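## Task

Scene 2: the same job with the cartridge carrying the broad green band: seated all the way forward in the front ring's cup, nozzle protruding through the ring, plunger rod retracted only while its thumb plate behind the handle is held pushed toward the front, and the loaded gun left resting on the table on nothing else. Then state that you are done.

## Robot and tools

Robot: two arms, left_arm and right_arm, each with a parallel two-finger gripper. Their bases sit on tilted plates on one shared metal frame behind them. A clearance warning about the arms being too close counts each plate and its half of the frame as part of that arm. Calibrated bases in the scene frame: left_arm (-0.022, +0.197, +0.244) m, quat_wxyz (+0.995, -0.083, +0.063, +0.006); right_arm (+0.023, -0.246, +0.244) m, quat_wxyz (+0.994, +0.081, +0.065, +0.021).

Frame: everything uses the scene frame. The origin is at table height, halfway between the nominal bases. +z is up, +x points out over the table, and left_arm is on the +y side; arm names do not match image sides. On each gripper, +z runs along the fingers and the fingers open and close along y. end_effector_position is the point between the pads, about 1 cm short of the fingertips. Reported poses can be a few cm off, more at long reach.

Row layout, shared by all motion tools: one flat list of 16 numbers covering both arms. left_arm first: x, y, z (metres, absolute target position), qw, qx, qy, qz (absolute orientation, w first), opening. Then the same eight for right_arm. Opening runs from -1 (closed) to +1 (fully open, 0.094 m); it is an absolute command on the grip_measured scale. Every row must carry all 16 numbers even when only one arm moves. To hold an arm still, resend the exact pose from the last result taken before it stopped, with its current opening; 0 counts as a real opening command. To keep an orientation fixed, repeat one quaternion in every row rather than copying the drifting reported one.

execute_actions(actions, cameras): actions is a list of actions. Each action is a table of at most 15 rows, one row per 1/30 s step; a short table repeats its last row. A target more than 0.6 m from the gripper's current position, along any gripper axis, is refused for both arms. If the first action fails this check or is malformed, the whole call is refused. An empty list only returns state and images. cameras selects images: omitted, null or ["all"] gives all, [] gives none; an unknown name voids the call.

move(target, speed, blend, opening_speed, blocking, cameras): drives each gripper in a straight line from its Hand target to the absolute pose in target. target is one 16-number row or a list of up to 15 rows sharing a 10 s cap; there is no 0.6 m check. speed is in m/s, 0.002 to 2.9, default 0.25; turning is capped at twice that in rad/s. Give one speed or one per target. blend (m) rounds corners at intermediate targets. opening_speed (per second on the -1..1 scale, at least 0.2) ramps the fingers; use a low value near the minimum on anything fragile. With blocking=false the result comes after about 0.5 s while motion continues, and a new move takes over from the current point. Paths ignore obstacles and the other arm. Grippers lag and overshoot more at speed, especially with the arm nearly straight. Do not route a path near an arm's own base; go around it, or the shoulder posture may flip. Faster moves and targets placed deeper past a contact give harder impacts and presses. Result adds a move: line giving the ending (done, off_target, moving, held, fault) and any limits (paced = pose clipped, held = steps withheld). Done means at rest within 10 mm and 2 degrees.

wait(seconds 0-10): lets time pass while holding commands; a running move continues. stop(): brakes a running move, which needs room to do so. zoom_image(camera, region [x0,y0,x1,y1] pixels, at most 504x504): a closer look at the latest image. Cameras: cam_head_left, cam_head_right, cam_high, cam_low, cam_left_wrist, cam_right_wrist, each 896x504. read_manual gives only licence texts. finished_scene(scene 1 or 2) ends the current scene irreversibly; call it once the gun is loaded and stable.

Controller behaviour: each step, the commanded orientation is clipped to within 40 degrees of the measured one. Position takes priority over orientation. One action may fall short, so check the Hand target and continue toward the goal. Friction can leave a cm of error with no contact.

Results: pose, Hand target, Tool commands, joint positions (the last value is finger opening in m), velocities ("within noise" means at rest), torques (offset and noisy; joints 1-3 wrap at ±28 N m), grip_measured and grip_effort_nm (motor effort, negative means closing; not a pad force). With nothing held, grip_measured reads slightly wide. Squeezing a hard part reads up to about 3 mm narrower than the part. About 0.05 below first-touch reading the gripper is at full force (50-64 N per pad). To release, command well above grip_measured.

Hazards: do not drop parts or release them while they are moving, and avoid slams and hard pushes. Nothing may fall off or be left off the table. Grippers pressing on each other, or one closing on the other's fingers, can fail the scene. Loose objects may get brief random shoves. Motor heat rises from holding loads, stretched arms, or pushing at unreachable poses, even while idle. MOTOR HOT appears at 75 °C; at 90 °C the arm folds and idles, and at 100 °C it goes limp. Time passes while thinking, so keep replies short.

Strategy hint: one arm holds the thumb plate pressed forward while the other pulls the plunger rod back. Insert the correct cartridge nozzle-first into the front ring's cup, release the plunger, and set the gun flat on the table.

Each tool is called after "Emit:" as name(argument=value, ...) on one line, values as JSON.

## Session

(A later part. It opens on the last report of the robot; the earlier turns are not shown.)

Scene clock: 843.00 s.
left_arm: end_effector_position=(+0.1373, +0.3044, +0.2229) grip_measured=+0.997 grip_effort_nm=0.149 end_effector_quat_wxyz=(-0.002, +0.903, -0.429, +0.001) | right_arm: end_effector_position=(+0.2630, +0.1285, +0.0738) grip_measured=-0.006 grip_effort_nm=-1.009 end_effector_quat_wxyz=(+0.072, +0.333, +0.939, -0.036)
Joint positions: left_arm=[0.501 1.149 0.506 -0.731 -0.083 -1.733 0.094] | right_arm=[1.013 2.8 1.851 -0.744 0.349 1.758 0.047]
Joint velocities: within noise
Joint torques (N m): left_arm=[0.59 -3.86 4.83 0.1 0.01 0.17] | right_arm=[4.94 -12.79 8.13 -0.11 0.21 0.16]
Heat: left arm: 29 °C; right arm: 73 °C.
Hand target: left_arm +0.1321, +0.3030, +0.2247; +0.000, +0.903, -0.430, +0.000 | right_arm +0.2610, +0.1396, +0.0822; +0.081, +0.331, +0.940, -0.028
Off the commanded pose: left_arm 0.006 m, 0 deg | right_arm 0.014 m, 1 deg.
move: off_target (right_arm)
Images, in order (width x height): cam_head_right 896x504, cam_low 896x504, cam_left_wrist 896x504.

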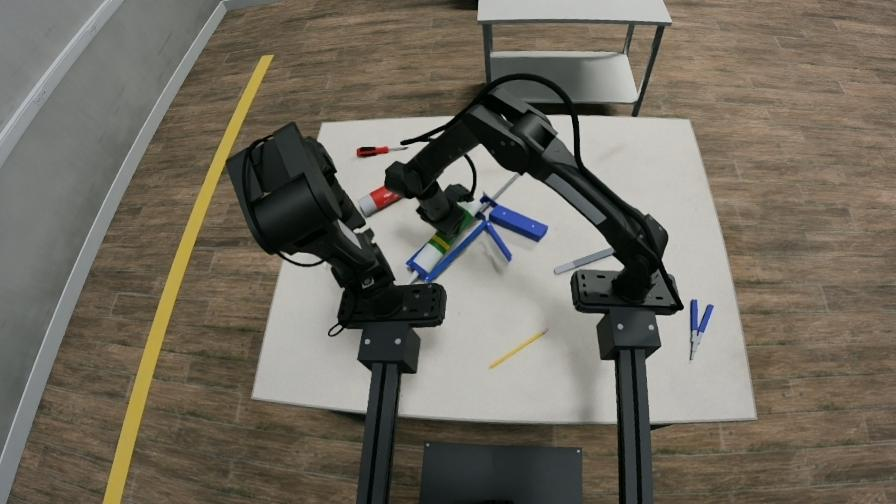

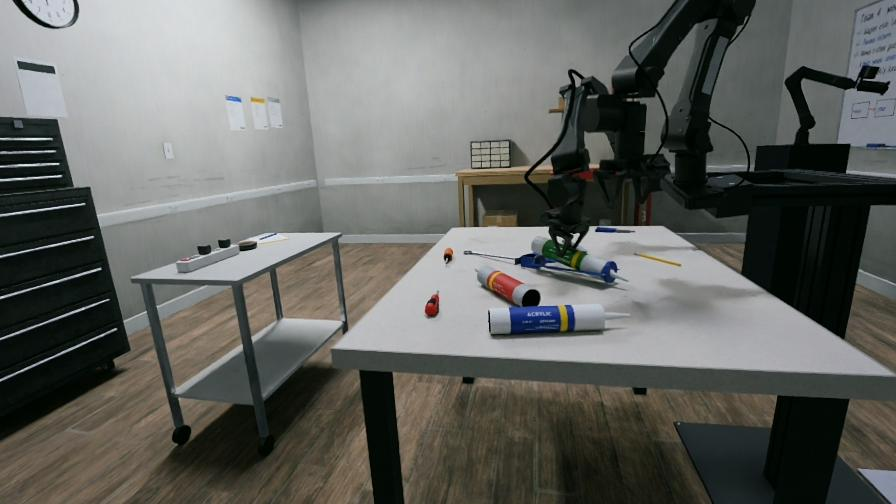

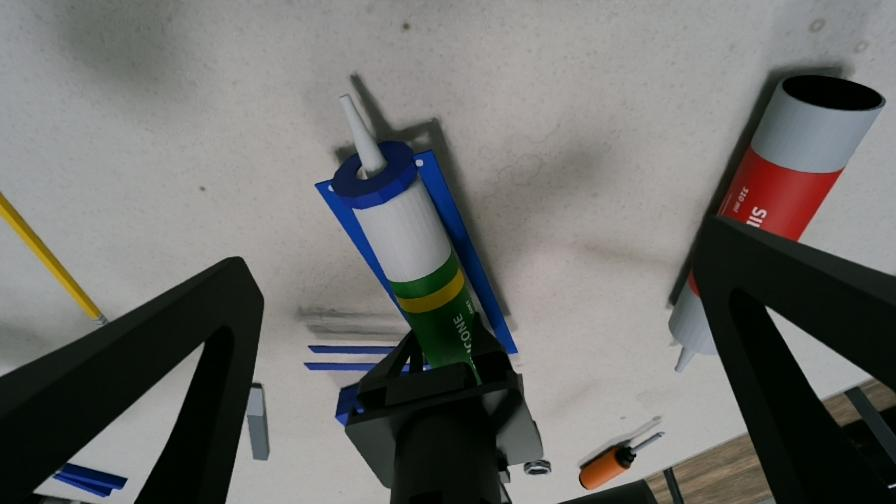

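Emit:
move(target=[[0.132,0.303,0.225,0,0.9026,-0.4305,0,1,0.2570,0.1434,0.0760,0.0575,0.3332,0.9408,-0.0204,-0.15]], speed=0.04, cameras=["cam_left_wrist","cam_low","cam_head_right"])

Emit:
zoom_image(camera="cam_left_wrist", region=[330, 120, 530, 420])

Emit:
zoom_image(camera="cam_low", region=[510, 220, 630, 300])

Emit:
zoom_image(camera="cam_head_right", region=[390, 170, 560, 290])

Scene clock: 850.63 s.
left_arm: end_effector_position=(+0.1373, +0.3044, +0.2229) grip_measured=+0.997 grip_effort_nm=0.139 end_effector_quat_wxyz=(-0.002, +0.903, -0.429, +0.001) | right_arm: end_effector_position=(+0.2554, +0.1305, +0.0700) grip_measured=-0.006 grip_effort_nm=-1.004 end_effector_quat_wxyz=(+0.052, +0.334, +0.940, -0.036)
Joint positions: left_arm=[0.501 1.149 0.506 -0.731 -0.083 -1.733 0.094] | right_arm=[1.013 2.807 1.851 -0.744 0.309 1.759 0.047]
Joint velocities: within noise
Joint torques (N m): left_arm=[0.5 -4.16 4.98 0.09 0 0.13] | right_arm=[4.03 -12.68 7.57 0.14 0.1 0.06]
Heat: left arm: 29 °C; right arm: 72 °C.
Hand target: left_arm +0.1321, +0.3030, +0.2247; +0.000, +0.903, -0.430, +0.000 | right_arm +0.2569, +0.1432, +0.0763; +0.057, +0.333, +0.941, -0.020
Off the commanded pose: left_arm 0.006 m, 0 deg | right_arm 0.014 m, 2 deg.
move: off_target (right_arm)
Images, in order (width x height): cam_head_right 896x504, cam_low 896x504, cam_left_wrist 896x504.

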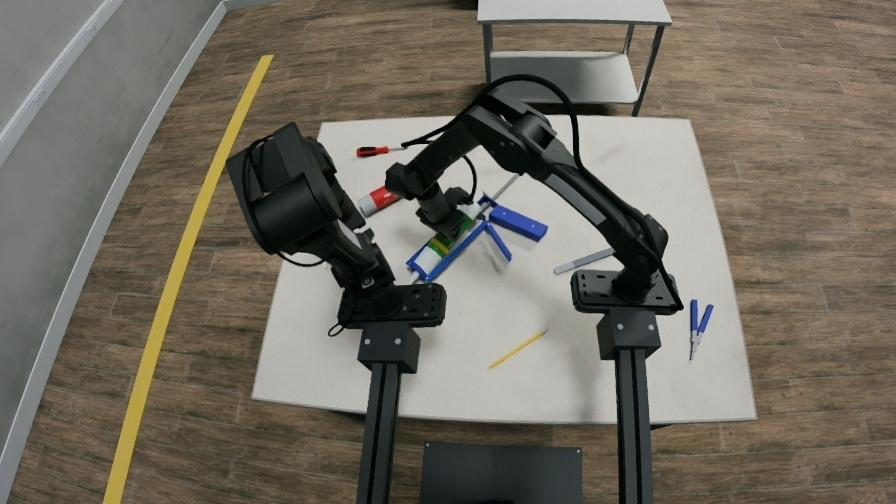

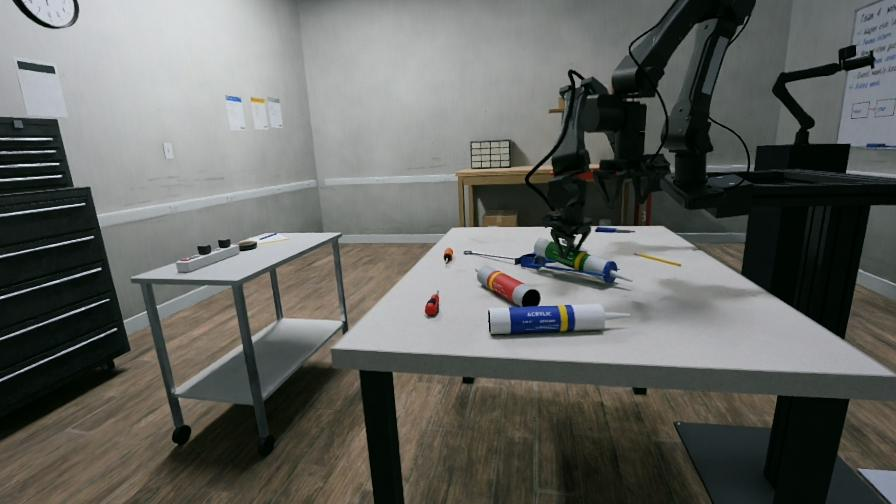

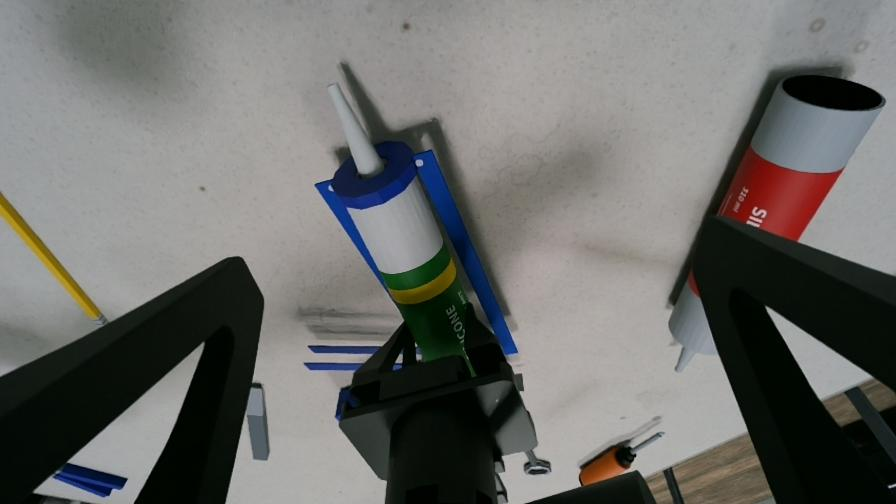

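Scaled by 1.680 from the camera's 896x504 image, which has a finer 1280x720 frame.

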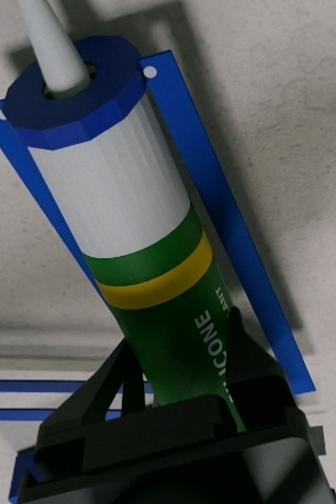

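Scaled by 4.200 from the camera's 896x504 image, which has a finer 1280x720 frame.

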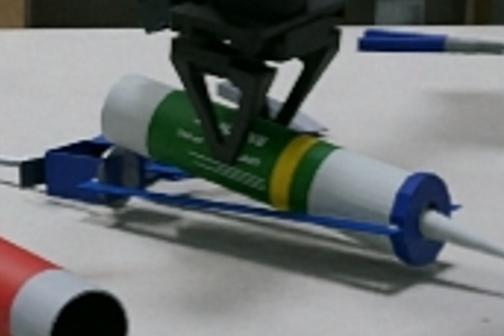

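Scaled by 2.965 from the camera's 896x504 image, which has a finer 1280x720 frame.

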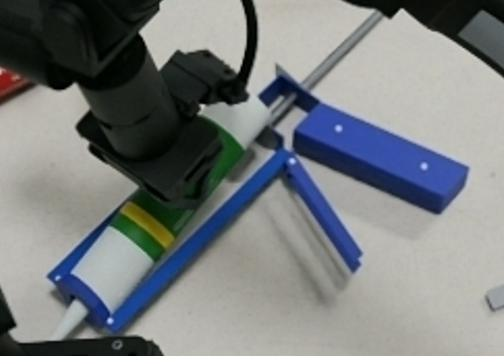

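Emit:
move(target=[[0.132,0.303,0.225,0,0.9026,-0.4305,0,1,0.2495,0.1500,0.0745,0.0575,0.3332,0.9408,-0.0204,-0.15]], speed=0.04, cameras=["cam_left_wrist","cam_low","cam_head_right"])

Emit:
zoom_image(camera="cam_left_wrist", region=[310, 110, 510, 410])

Emit:
zoom_image(camera="cam_low", region=[510, 220, 630, 300])

Emit:
zoom_image(camera="cam_head_right", region=[390, 170, 560, 290])

Scene clock: 856.90 s.
left_arm: end_effector_position=(+0.1373, +0.3044, +0.2229) grip_measured=+0.997 grip_effort_nm=0.144 end_effector_quat_wxyz=(-0.002, +0.903, -0.429, +0.001) | right_arm: end_effector_position=(+0.2536, +0.1327, +0.0658) grip_measured=-0.006 grip_effort_nm=-1.009 end_effector_quat_wxyz=(+0.051, +0.338, +0.939, -0.036)
Joint positions: left_arm=[0.501 1.149 0.506 -0.731 -0.083 -1.733 0.094] | right_arm=[1.016 2.824 1.865 -0.743 0.306 1.77 0.047]
Joint velocities: within noise
Joint torques (N m): left_arm=[0.36 -4.16 4.88 0.09 0.03 0.16] | right_arm=[5.75 -12.78 8.2 0.02 0.11 0.13]
Heat: left arm: 29 °C; right arm: 72 °C.
Hand target: left_arm +0.1321, +0.3030, +0.2247; +0.000, +0.903, -0.430, +0.000 | right_arm +0.2491, +0.1496, +0.0748; +0.057, +0.333, +0.941, -0.020
Off the commanded pose: left_arm 0.006 m, 0 deg | right_arm 0.020 m, 2 deg.
move: off_target (right_arm)
Images, in order (width x height): cam_head_right 896x504, cam_low 896x504, cam_left_wrist 896x504.

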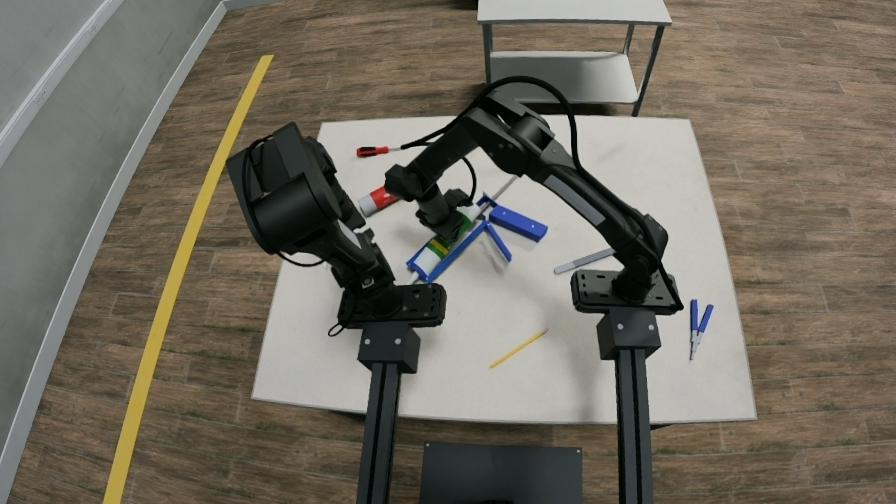

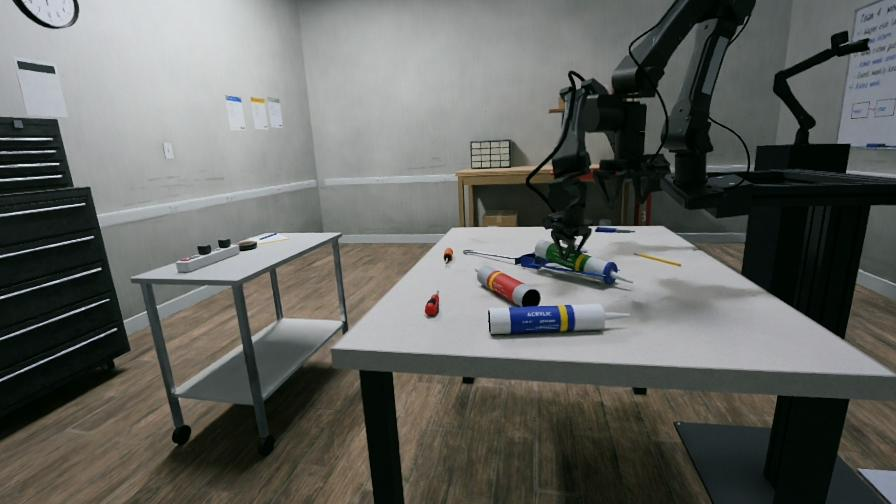

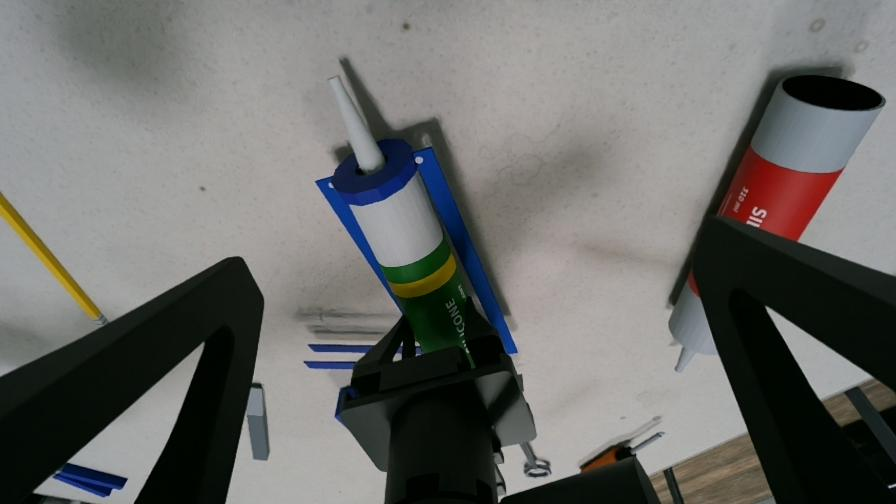

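Scaled by 1.680 from the camera's 896x504 image, which has a finer 1280x720 frame.

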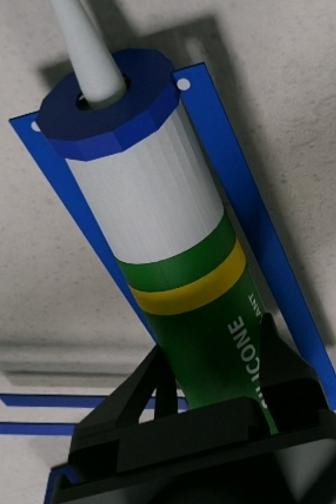

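Scaled by 4.200 from the camera's 896x504 image, which has a finer 1280x720 frame.

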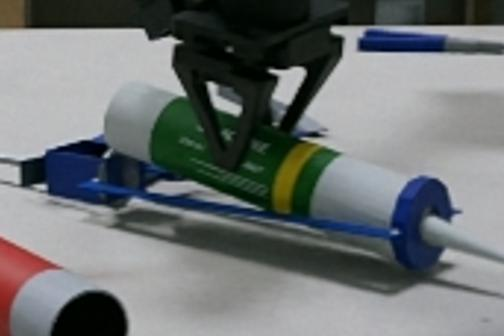

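Scaled by 2.965 from the camera's 896x504 image, which has a finer 1280x720 frame.

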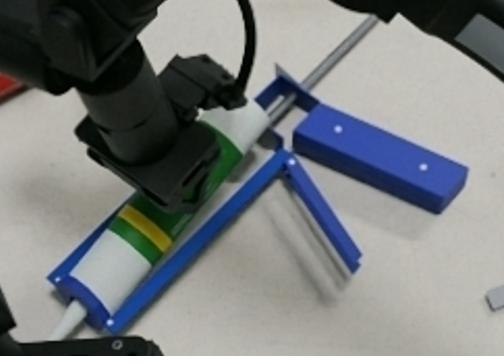

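Emit:
move(target=[[0.132,0.303,0.225,0,0.9026,-0.4305,0,1,0.2440,0.1550,0.0770,0.0575,0.3332,0.9408,-0.0204,-0.15]], speed=0.04, cameras=["cam_left_wrist","cam_low"])

Emit:
zoom_image(camera="cam_left_wrist", region=[310, 110, 510, 410])

Emit:
zoom_image(camera="cam_low", region=[510, 220, 630, 300])

Scene clock: 862.17 s.
left_arm: end_effector_position=(+0.1373, +0.3044, +0.2229) grip_measured=+0.997 grip_effort_nm=0.149 end_effector_quat_wxyz=(-0.002, +0.903, -0.429, +0.001) | right_arm: end_effector_position=(+0.2498, +0.1415, +0.0684) grip_measured=-0.006 grip_effort_nm=-1.009 end_effector_quat_wxyz=(+0.053, +0.339, +0.939, -0.029)
Joint positions: left_arm=[0.501 1.149 0.506 -0.731 -0.083 -1.733 0.094] | right_arm=[1.034 2.83 1.885 -0.747 0.306 1.789 0.047]
Joint velocities: within noise
Joint torques (N m): left_arm=[0.34 -4.07 4.75 0.05 0.02 0.2] | right_arm=[5.48 -12.89 8.23 -0.08 0.11 0.11]
Heat: left arm: 29 °C; right arm: 71 °C.
Hand target: left_arm +0.1321, +0.3030, +0.2247; +0.000, +0.903, -0.430, +0.000 | right_arm +0.2438, +0.1547, +0.0771; +0.057, +0.333, +0.941, -0.020
Off the commanded pose: left_arm 0.006 m, 0 deg | right_arm 0.017 m, 1 deg.
move: off_target (right_arm)
Images, in order (width x height): cam_low 896x504, cam_left_wrist 896x504.

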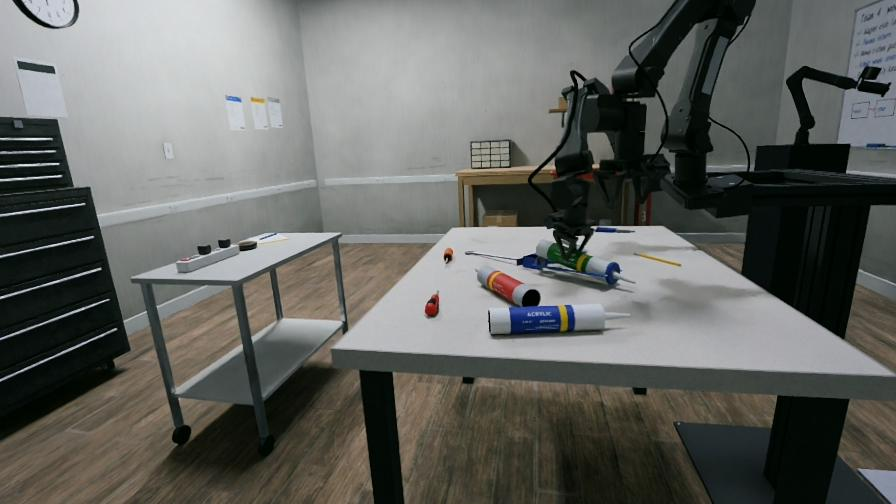

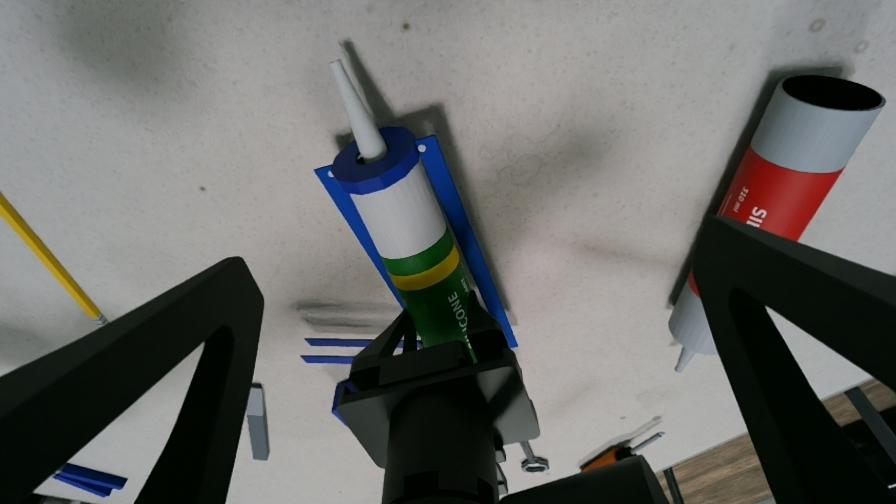

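Scaled by 1.680 from the camera's 896x504 image, which has a finer 1280x720 frame.

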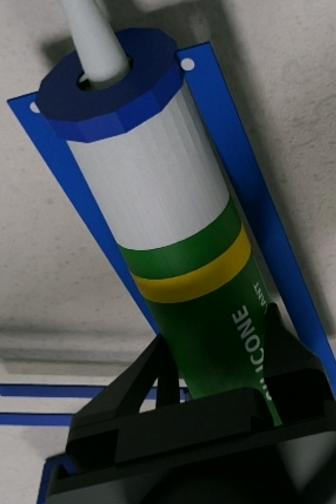

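Scaled by 4.200 from the camera's 896x504 image, which has a finer 1280x720 frame.

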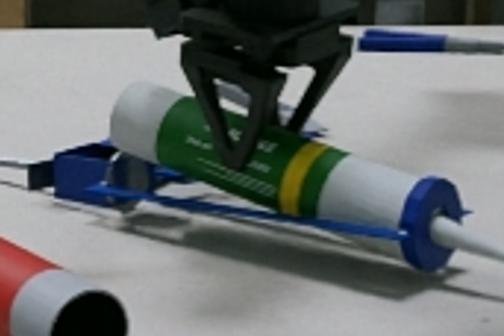

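Emit:
zoom_image(camera="cam_left_wrist", region=[310, 115, 440, 235])

Emit:
zoom_image(camera="cam_low", region=[530, 235, 570, 275])

Emit:
zoom_image(camera="cam_low", region=[595, 250, 635, 290])

Scaled by 3.877 from the camera's 896x504 image, which has a finer 1280x720 frame.

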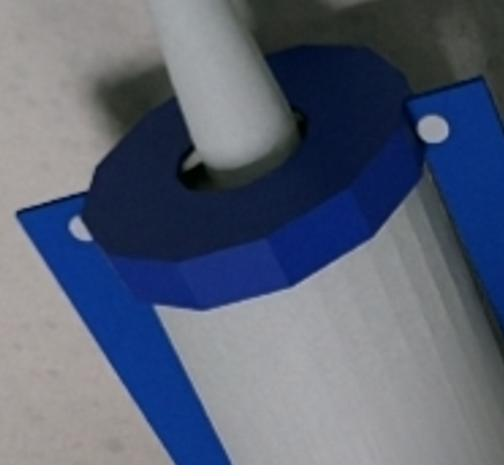

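Scaled by 12.600 from the camera's 896x504 image, which has a finer 1280x720 frame.

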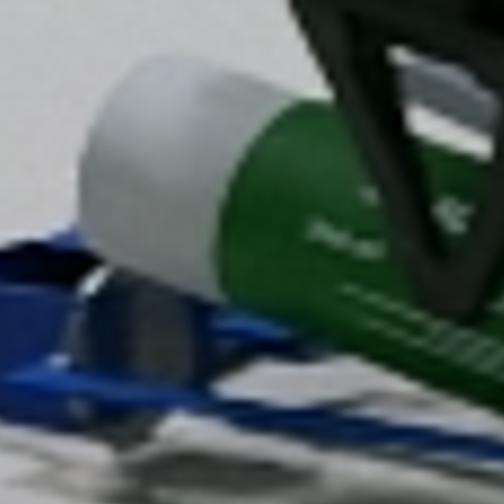

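Scaled by 12.600 from the camera's 896x504 image, which has a finer 1280x720 frame.

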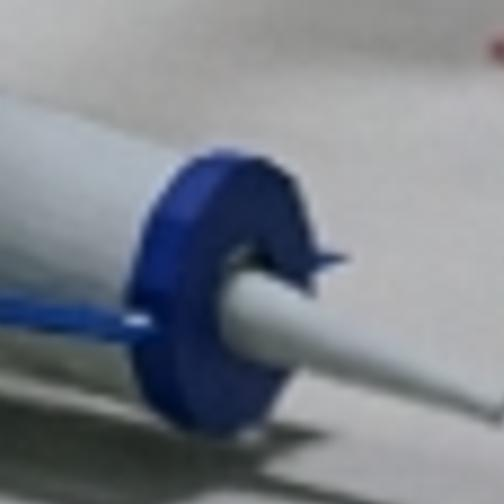

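Emit:
move(target=[[0.132,0.303,0.225,0,0.9026,-0.4305,0,1,0.2440,0.1580,0.0825,0.0493,0.3334,0.9413,-0.0175,-0.15]], speed=0.04, cameras=["cam_left_wrist","cam_low"])

Emit:
zoom_image(camera="cam_left_wrist", region=[310, 100, 510, 400])

Emit:
zoom_image(camera="cam_low", region=[530, 235, 570, 275])

Emit:
zoom_image(camera="cam_low", region=[595, 250, 635, 290])

Scene clock: 883.57 s.
left_arm: end_effector_position=(+0.1373, +0.3044, +0.2229) grip_measured=+0.997 grip_effort_nm=0.144 end_effector_quat_wxyz=(-0.002, +0.903, -0.429, +0.001) | right_arm: end_effector_position=(+0.2500, +0.1419, +0.0703) grip_measured=-0.006 grip_effort_nm=-1.009 end_effector_quat_wxyz=(+0.052, +0.339, +0.939, -0.030)
Joint positions: left_arm=[0.501 1.149 0.506 -0.731 -0.083 -1.733 0.094] | right_arm=[1.034 2.83 1.894 -0.76 0.304 1.79 0.047]
Joint velocities: within noise
Joint torques (N m): left_arm=[0.43 -3.97 4.9 0.09 0 0.16] | right_arm=[5.38 -13.64 8.38 -0.14 -0.04 0.11]
Heat: left arm: 29 °C; right arm: 73 °C.
Hand target: left_arm +0.1321, +0.3030, +0.2247; +0.000, +0.903, -0.430, +0.000 | right_arm +0.2437, +0.1576, +0.0825; +0.049, +0.333, +0.941, -0.017
Off the commanded pose: left_arm 0.006 m, 0 deg | right_arm 0.021 m, 2 deg.
move: off_target (right_arm)
Images, in order (width x height): cam_low 896x504, cam_left_wrist 896x504.

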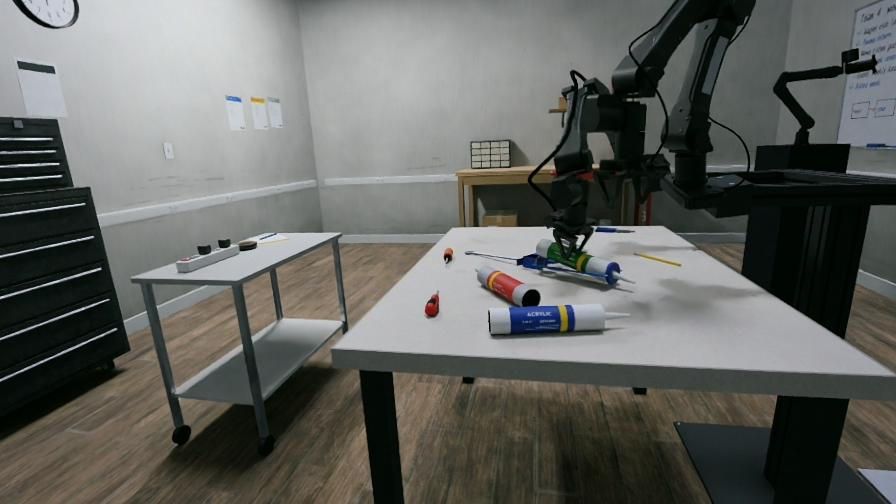

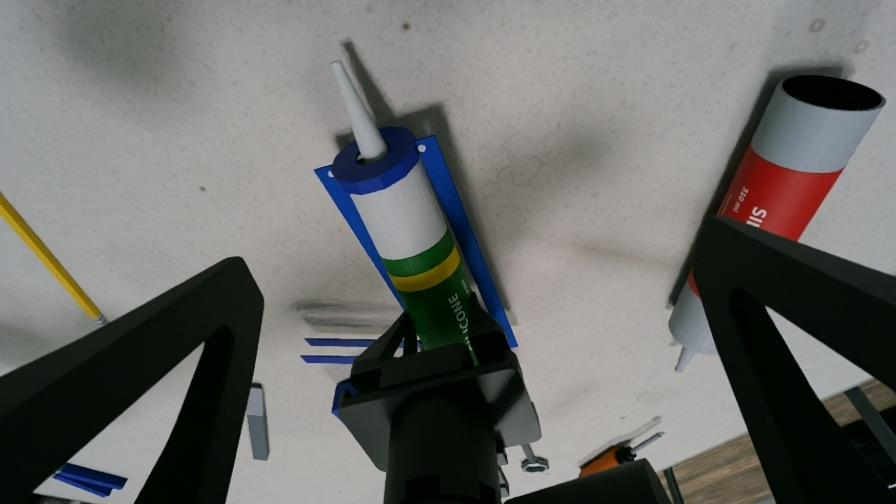

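Scaled by 1.680 from the camera's 896x504 image, which has a finer 1280x720 frame.

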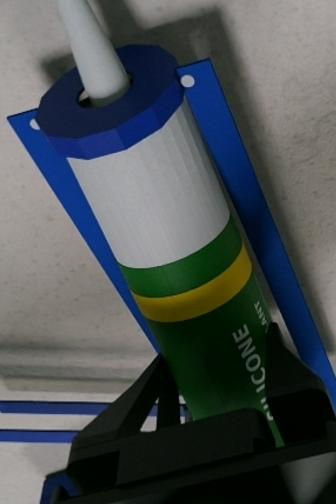

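Scaled by 12.600 from the camera's 896x504 image, which has a finer 1280x720 frame.

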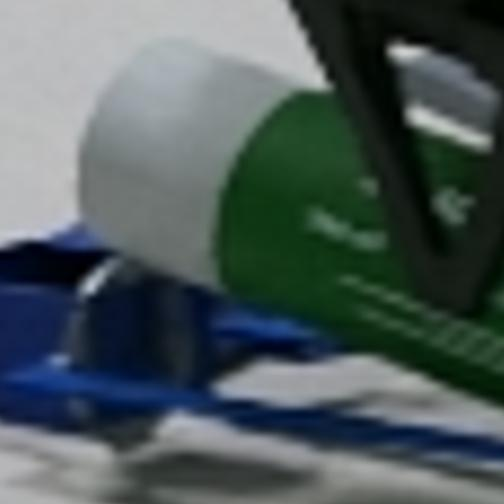

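Scaled by 12.600 from the camera's 896x504 image, which has a finer 1280x720 frame.

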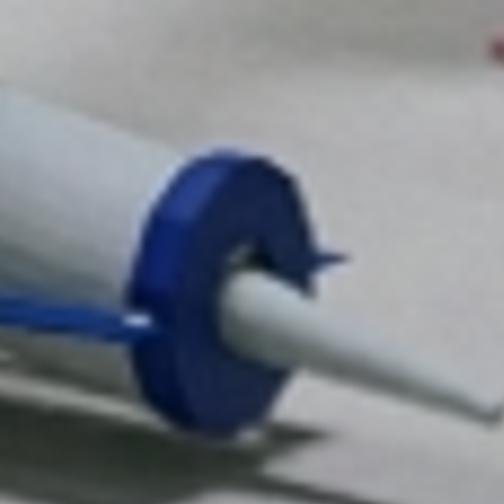

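Emit:
move(target=[[0.132,0.303,0.225,0,0.9026,-0.4305,0,1,0.2440,0.1590,0.0870,0.0329,0.3336,0.9420,-0.0116,-0.15]], speed=0.04, cameras=["cam_left_wrist","cam_low"])

Emit:
zoom_image(camera="cam_left_wrist", region=[310, 100, 510, 400])

Emit:
zoom_image(camera="cam_low", region=[530, 235, 570, 275])

Emit:
zoom_image(camera="cam_low", region=[595, 250, 635, 290])

Scene clock: 888.77 s.
left_arm: end_effector_position=(+0.1373, +0.3044, +0.2229) grip_measured=+0.997 grip_effort_nm=0.149 end_effector_quat_wxyz=(-0.002, +0.903, -0.429, +0.001) | right_arm: end_effector_position=(+0.2462, +0.1437, +0.0699) grip_measured=-0.006 grip_effort_nm=-1.009 end_effector_quat_wxyz=(+0.040, +0.339, +0.940, -0.029)
Joint positions: left_arm=[0.501 1.149 0.506 -0.731 -0.083 -1.733 0.094] | right_arm=[1.034 2.83 1.894 -0.76 0.281 1.787 0.047]
Joint velocities: within noise
Joint torques (N m): left_arm=[0.49 -4.12 4.88 0.08 0 0.14] | right_arm=[4.49 -15.21 7.28 -0.07 -0.13 0]
Heat: left arm: 29 °C; right arm: 74 °C.
Hand target: left_arm +0.1321, +0.3030, +0.2247; +0.000, +0.903, -0.430, +0.000 | right_arm +0.2438, +0.1587, +0.0869; +0.033, +0.333, +0.942, -0.011
Off the commanded pose: left_arm 0.006 m, 0 deg | right_arm 0.023 m, 2 deg.
move: off_target (right_arm)
Images, in order (width x height): cam_low 896x504, cam_left_wrist 896x504.

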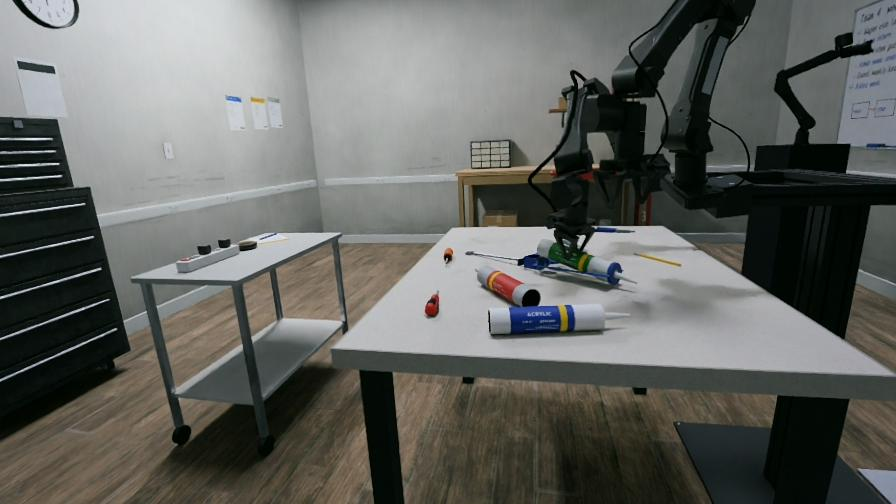

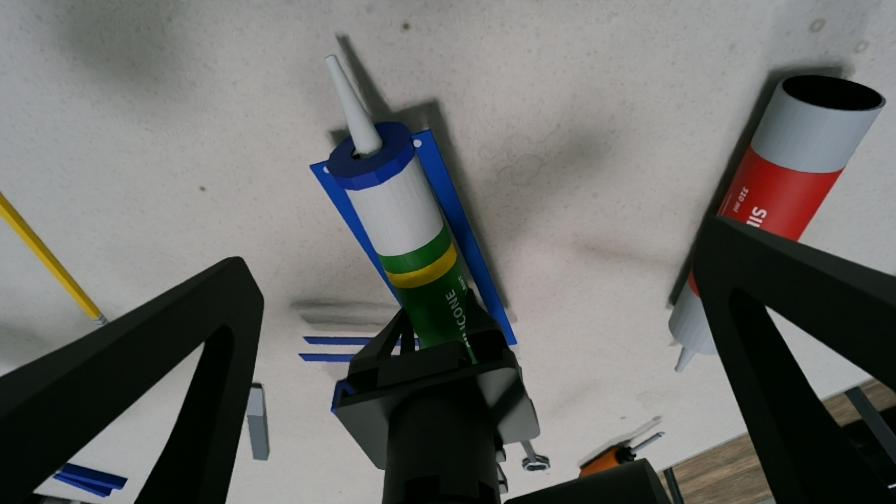

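Scaled by 1.680 from the camera's 896x504 image, which has a finer 1280x720 frame.

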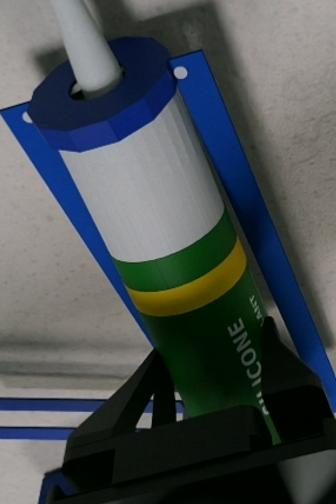

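Scaled by 12.600 from the camera's 896x504 image, which has a finer 1280x720 frame.

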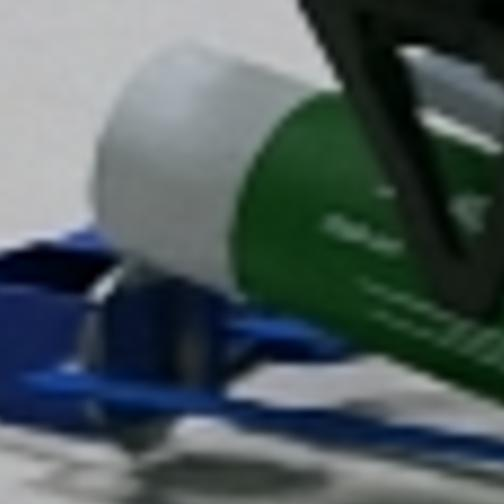

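Scaled by 12.600 from the camera's 896x504 image, which has a finer 1280x720 frame.

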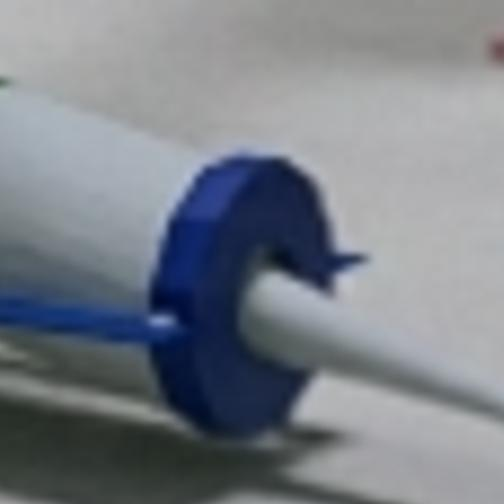

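Emit:
move(target=[[0.132,0.303,0.225,0,0.9026,-0.4305,0,1,0.2440,0.1560,0.0780,0.0247,0.3337,0.9423,-0.0087,-0.15]], speed=0.03, cameras=["cam_left_wrist","cam_low"])

Emit:
zoom_image(camera="cam_left_wrist", region=[310, 100, 510, 400])

Emit:
zoom_image(camera="cam_low", region=[510, 220, 630, 300])

Scene clock: 917.13 s.
left_arm: end_effector_position=(+0.1373, +0.3044, +0.2229) grip_measured=+0.997 grip_effort_nm=0.139 end_effector_quat_wxyz=(-0.002, +0.903, -0.429, +0.001) | right_arm: end_effector_position=(+0.2441, +0.1450, +0.0697) grip_measured=-0.006 grip_effort_nm=-1.004 end_effector_quat_wxyz=(+0.033, +0.333, +0.942, -0.028)
Joint positions: left_arm=[0.501 1.149 0.506 -0.731 -0.083 -1.733 0.094] | right_arm=[1.034 2.83 1.894 -0.76 0.267 1.774 0.047]
Joint velocities: within noise
Joint torques (N m): left_arm=[0.58 -4.16 4.81 0.09 -0.03 0.16] | right_arm=[3.33 -14.65 5.18 0.28 -0.17 0.06]
Heat: left arm: 28 °C; right arm: 79 °C. Fold the right arm in close to its base, or ease its load, before you think long.
Hand target: left_arm +0.1321, +0.3030, +0.2247; +0.000, +0.903, -0.430, +0.000 | right_arm +0.2439, +0.1559, +0.0781; +0.025, +0.333, +0.942, -0.009
Off the commanded pose: left_arm 0.006 m, 0 deg | right_arm 0.014 m, 2 deg.
MOTOR HOT: joint 2 (shoulder) of the right arm reports 79 °C; the controller's stop level is 90 °C. To cool a motor, set the load down, stop pushing, or move to a pose that needs little force.
move: off_target (right_arm)
Images, in order (width x height): cam_low 896x504, cam_left_wrist 896x504.

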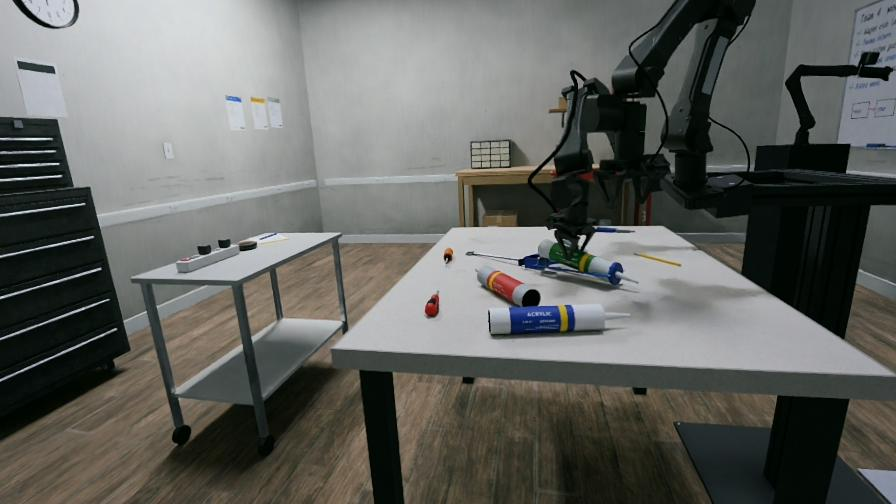

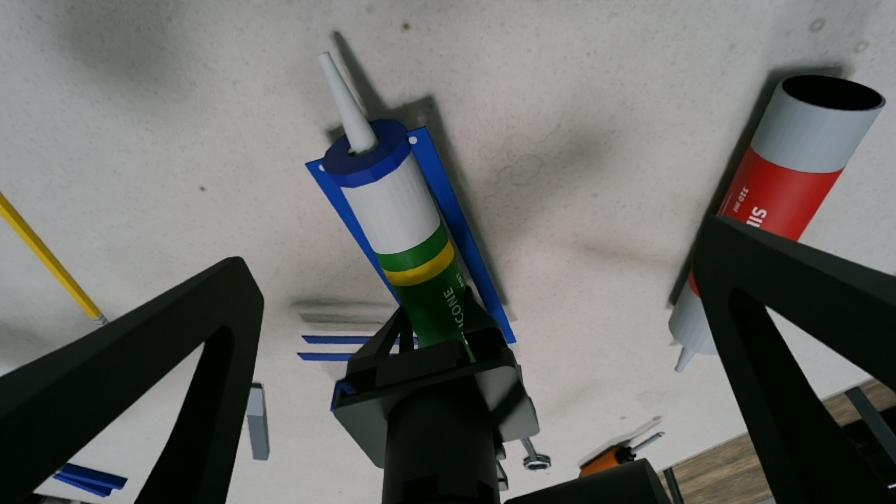

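Scaled by 1.680 from the camera's 896x504 image, which has a finer 1280x720 frame.

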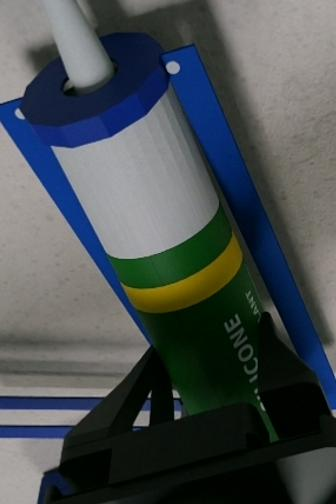

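Scaled by 4.200 from the camera's 896x504 image, which has a finer 1280x720 frame.

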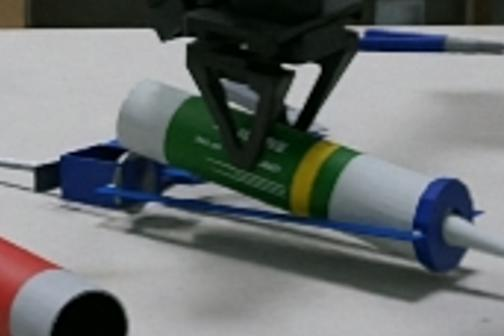

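Emit:
move(target=[[0.132,0.303,0.225,0,0.9026,-0.4305,0,1,0.2440,0.1550,0.0680,0.0165,0.3338,0.9425,-0.0058,-0.15]], speed=0.03, cameras=["cam_left_wrist","cam_low"])

Emit:
zoom_image(camera="cam_low", region=[510, 220, 630, 300])

Scene clock: 919.77 s.
left_arm: end_effector_position=(+0.1373, +0.3044, +0.2229) grip_measured=+0.997 grip_effort_nm=0.144 end_effector_quat_wxyz=(-0.002, +0.903, -0.429, +0.001) | right_arm: end_effector_position=(+0.2429, +0.1457, +0.0663) grip_measured=-0.006 grip_effort_nm=-1.004 end_effector_quat_wxyz=(+0.024, +0.329, +0.944, -0.023)
Joint positions: left_arm=[0.501 1.149 0.506 -0.731 -0.083 -1.733 0.094] | right_arm=[1.028 2.83 1.882 -0.738 0.248 1.758 0.047]
Joint velocities: within noise
Joint torques (N m): left_arm=[0.39 -4.1 4.81 0.07 0.03 0.16] | right_arm=[2.81 -13.2 5.57 0.41 -0.14 -0.01]
Heat: left arm: 28 °C; right arm: 79 °C. Fold the right arm in close to its base, or ease its load, before you think long.
Hand target: left_arm +0.1321, +0.3030, +0.2247; +0.000, +0.903, -0.430, +0.000 | right_arm +0.2440, +0.1548, +0.0682; +0.016, +0.334, +0.943, -0.006
Off the commanded pose: left_arm 0.006 m, 0 deg | right_arm 0.010 m, 2 deg.
MOTOR HOT: still on. Joint 2 (shoulder) of the right arm reports 79 °C.
move: done
Images, in order (width x height): cam_low 896x504, cam_left_wrist 896x504.

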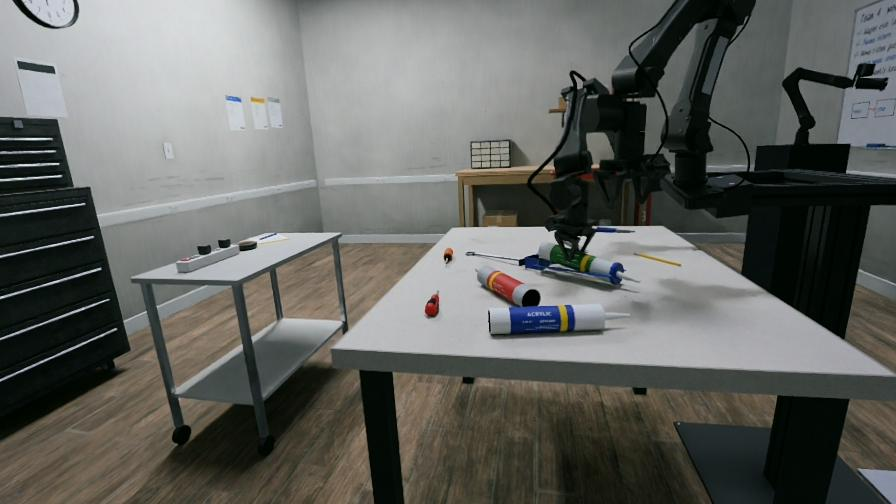

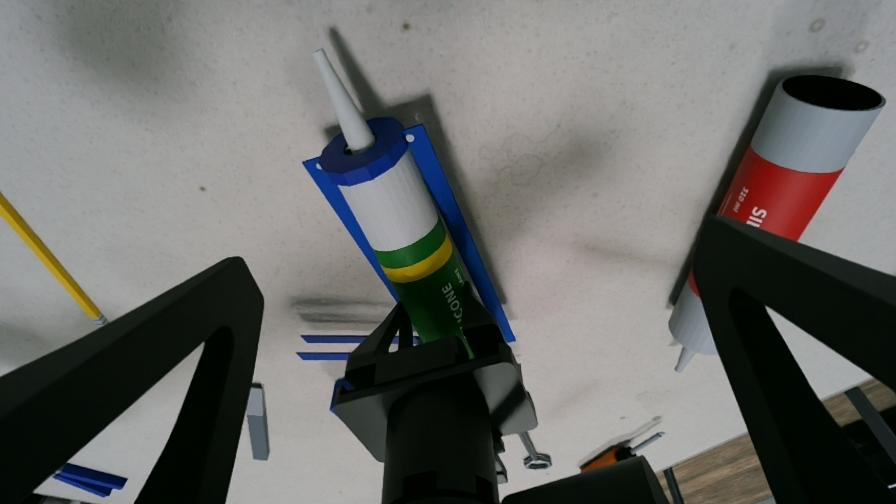

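Scaled by 4.200 from the camera's 896x504 image, which has a finer 1280x720 frame.

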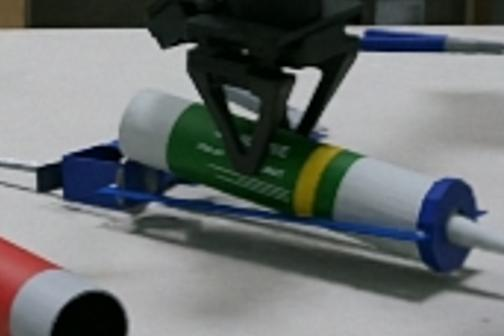

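Emit:
move(target=[[0.132,0.303,0.225,0,0.9026,-0.4305,0,1,0.2420,0.1560,0.0580,0.0000,0.3338,0.9426,0.0000,-0.15]], speed=0.03, cameras=["cam_left_wrist","cam_low"])

Emit:
zoom_image(camera="cam_low", region=[510, 220, 630, 300])

Scene clock: 924.40 s.
left_arm: end_effector_position=(+0.1373, +0.3044, +0.2229) grip_measured=+0.997 grip_effort_nm=0.144 end_effector_quat_wxyz=(-0.002, +0.903, -0.429, +0.001) | right_arm: end_effector_position=(+0.2428, +0.1476, +0.0579) grip_measured=-0.006 grip_effort_nm=-1.009 end_effector_quat_wxyz=(+0.008, +0.331, +0.943, -0.015)
Joint positions: left_arm=[0.501 1.149 0.506 -0.731 -0.083 -1.733 0.094] | right_arm=[1.014 2.844 1.877 -0.704 0.216 1.745 0.047]
Joint velocities: within noise
Joint torques (N m): left_arm=[0.38 -4.29 4.82 0.07 0.02 0.14] | right_arm=[2.89 -12.94 5.39 0.41 -0.17 0.04]
Heat: left arm: 28 °C; right arm: 78 °C. Fold the right arm in close to its base, or ease its load, before you think long.
Hand target: left_arm +0.1321, +0.3030, +0.2247; +0.000, +0.903, -0.430, +0.000 | right_arm +0.2419, +0.1559, +0.0582; +0.000, +0.334, +0.943, +0.000
Off the commanded pose: left_arm 0.006 m, 0 deg | right_arm 0.008 m, 2 deg.
MOTOR HOT: still on. Joint 2 (shoulder) of the right arm reports 78 °C.
move: done
Images, in order (width x height): cam_low 896x504, cam_left_wrist 896x504.

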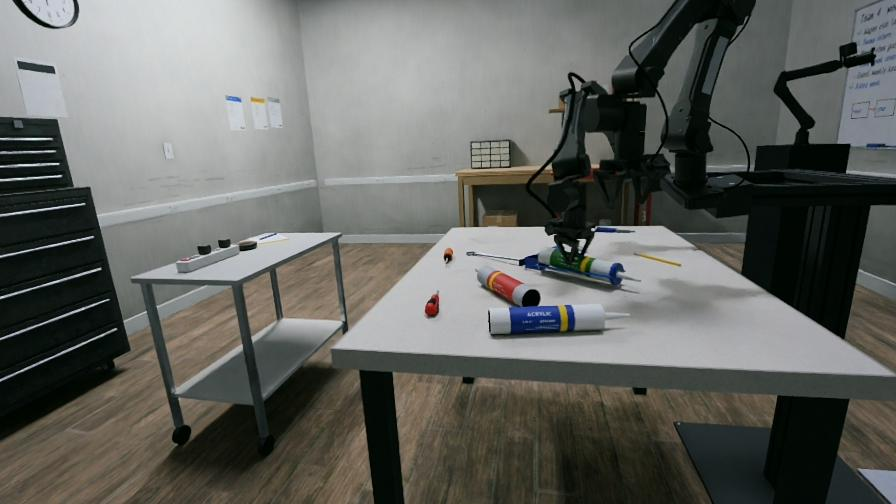

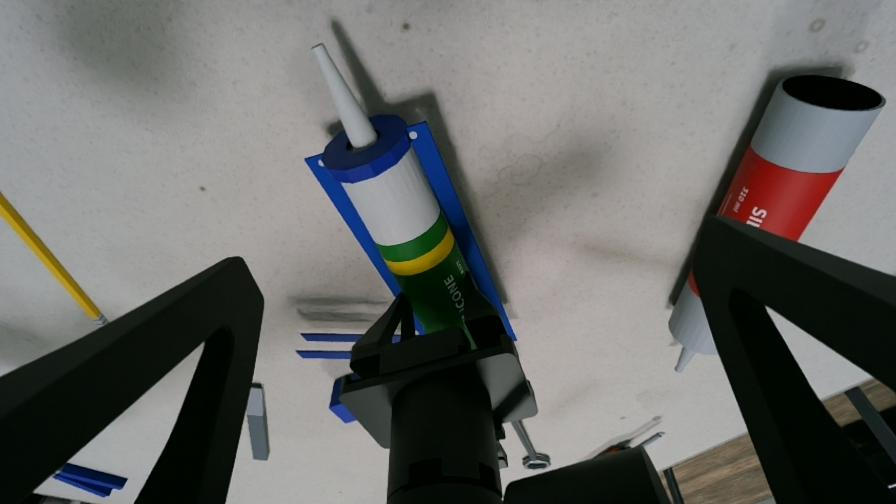

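Scaled by 4.200 from the camera's 896x504 image, which has a finer 1280x720 frame.

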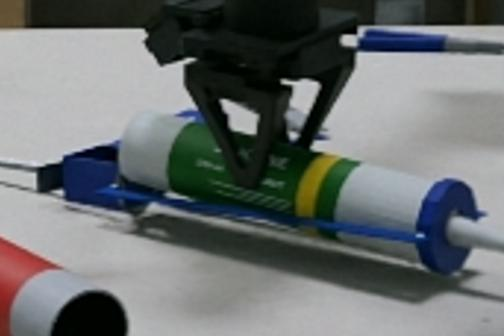

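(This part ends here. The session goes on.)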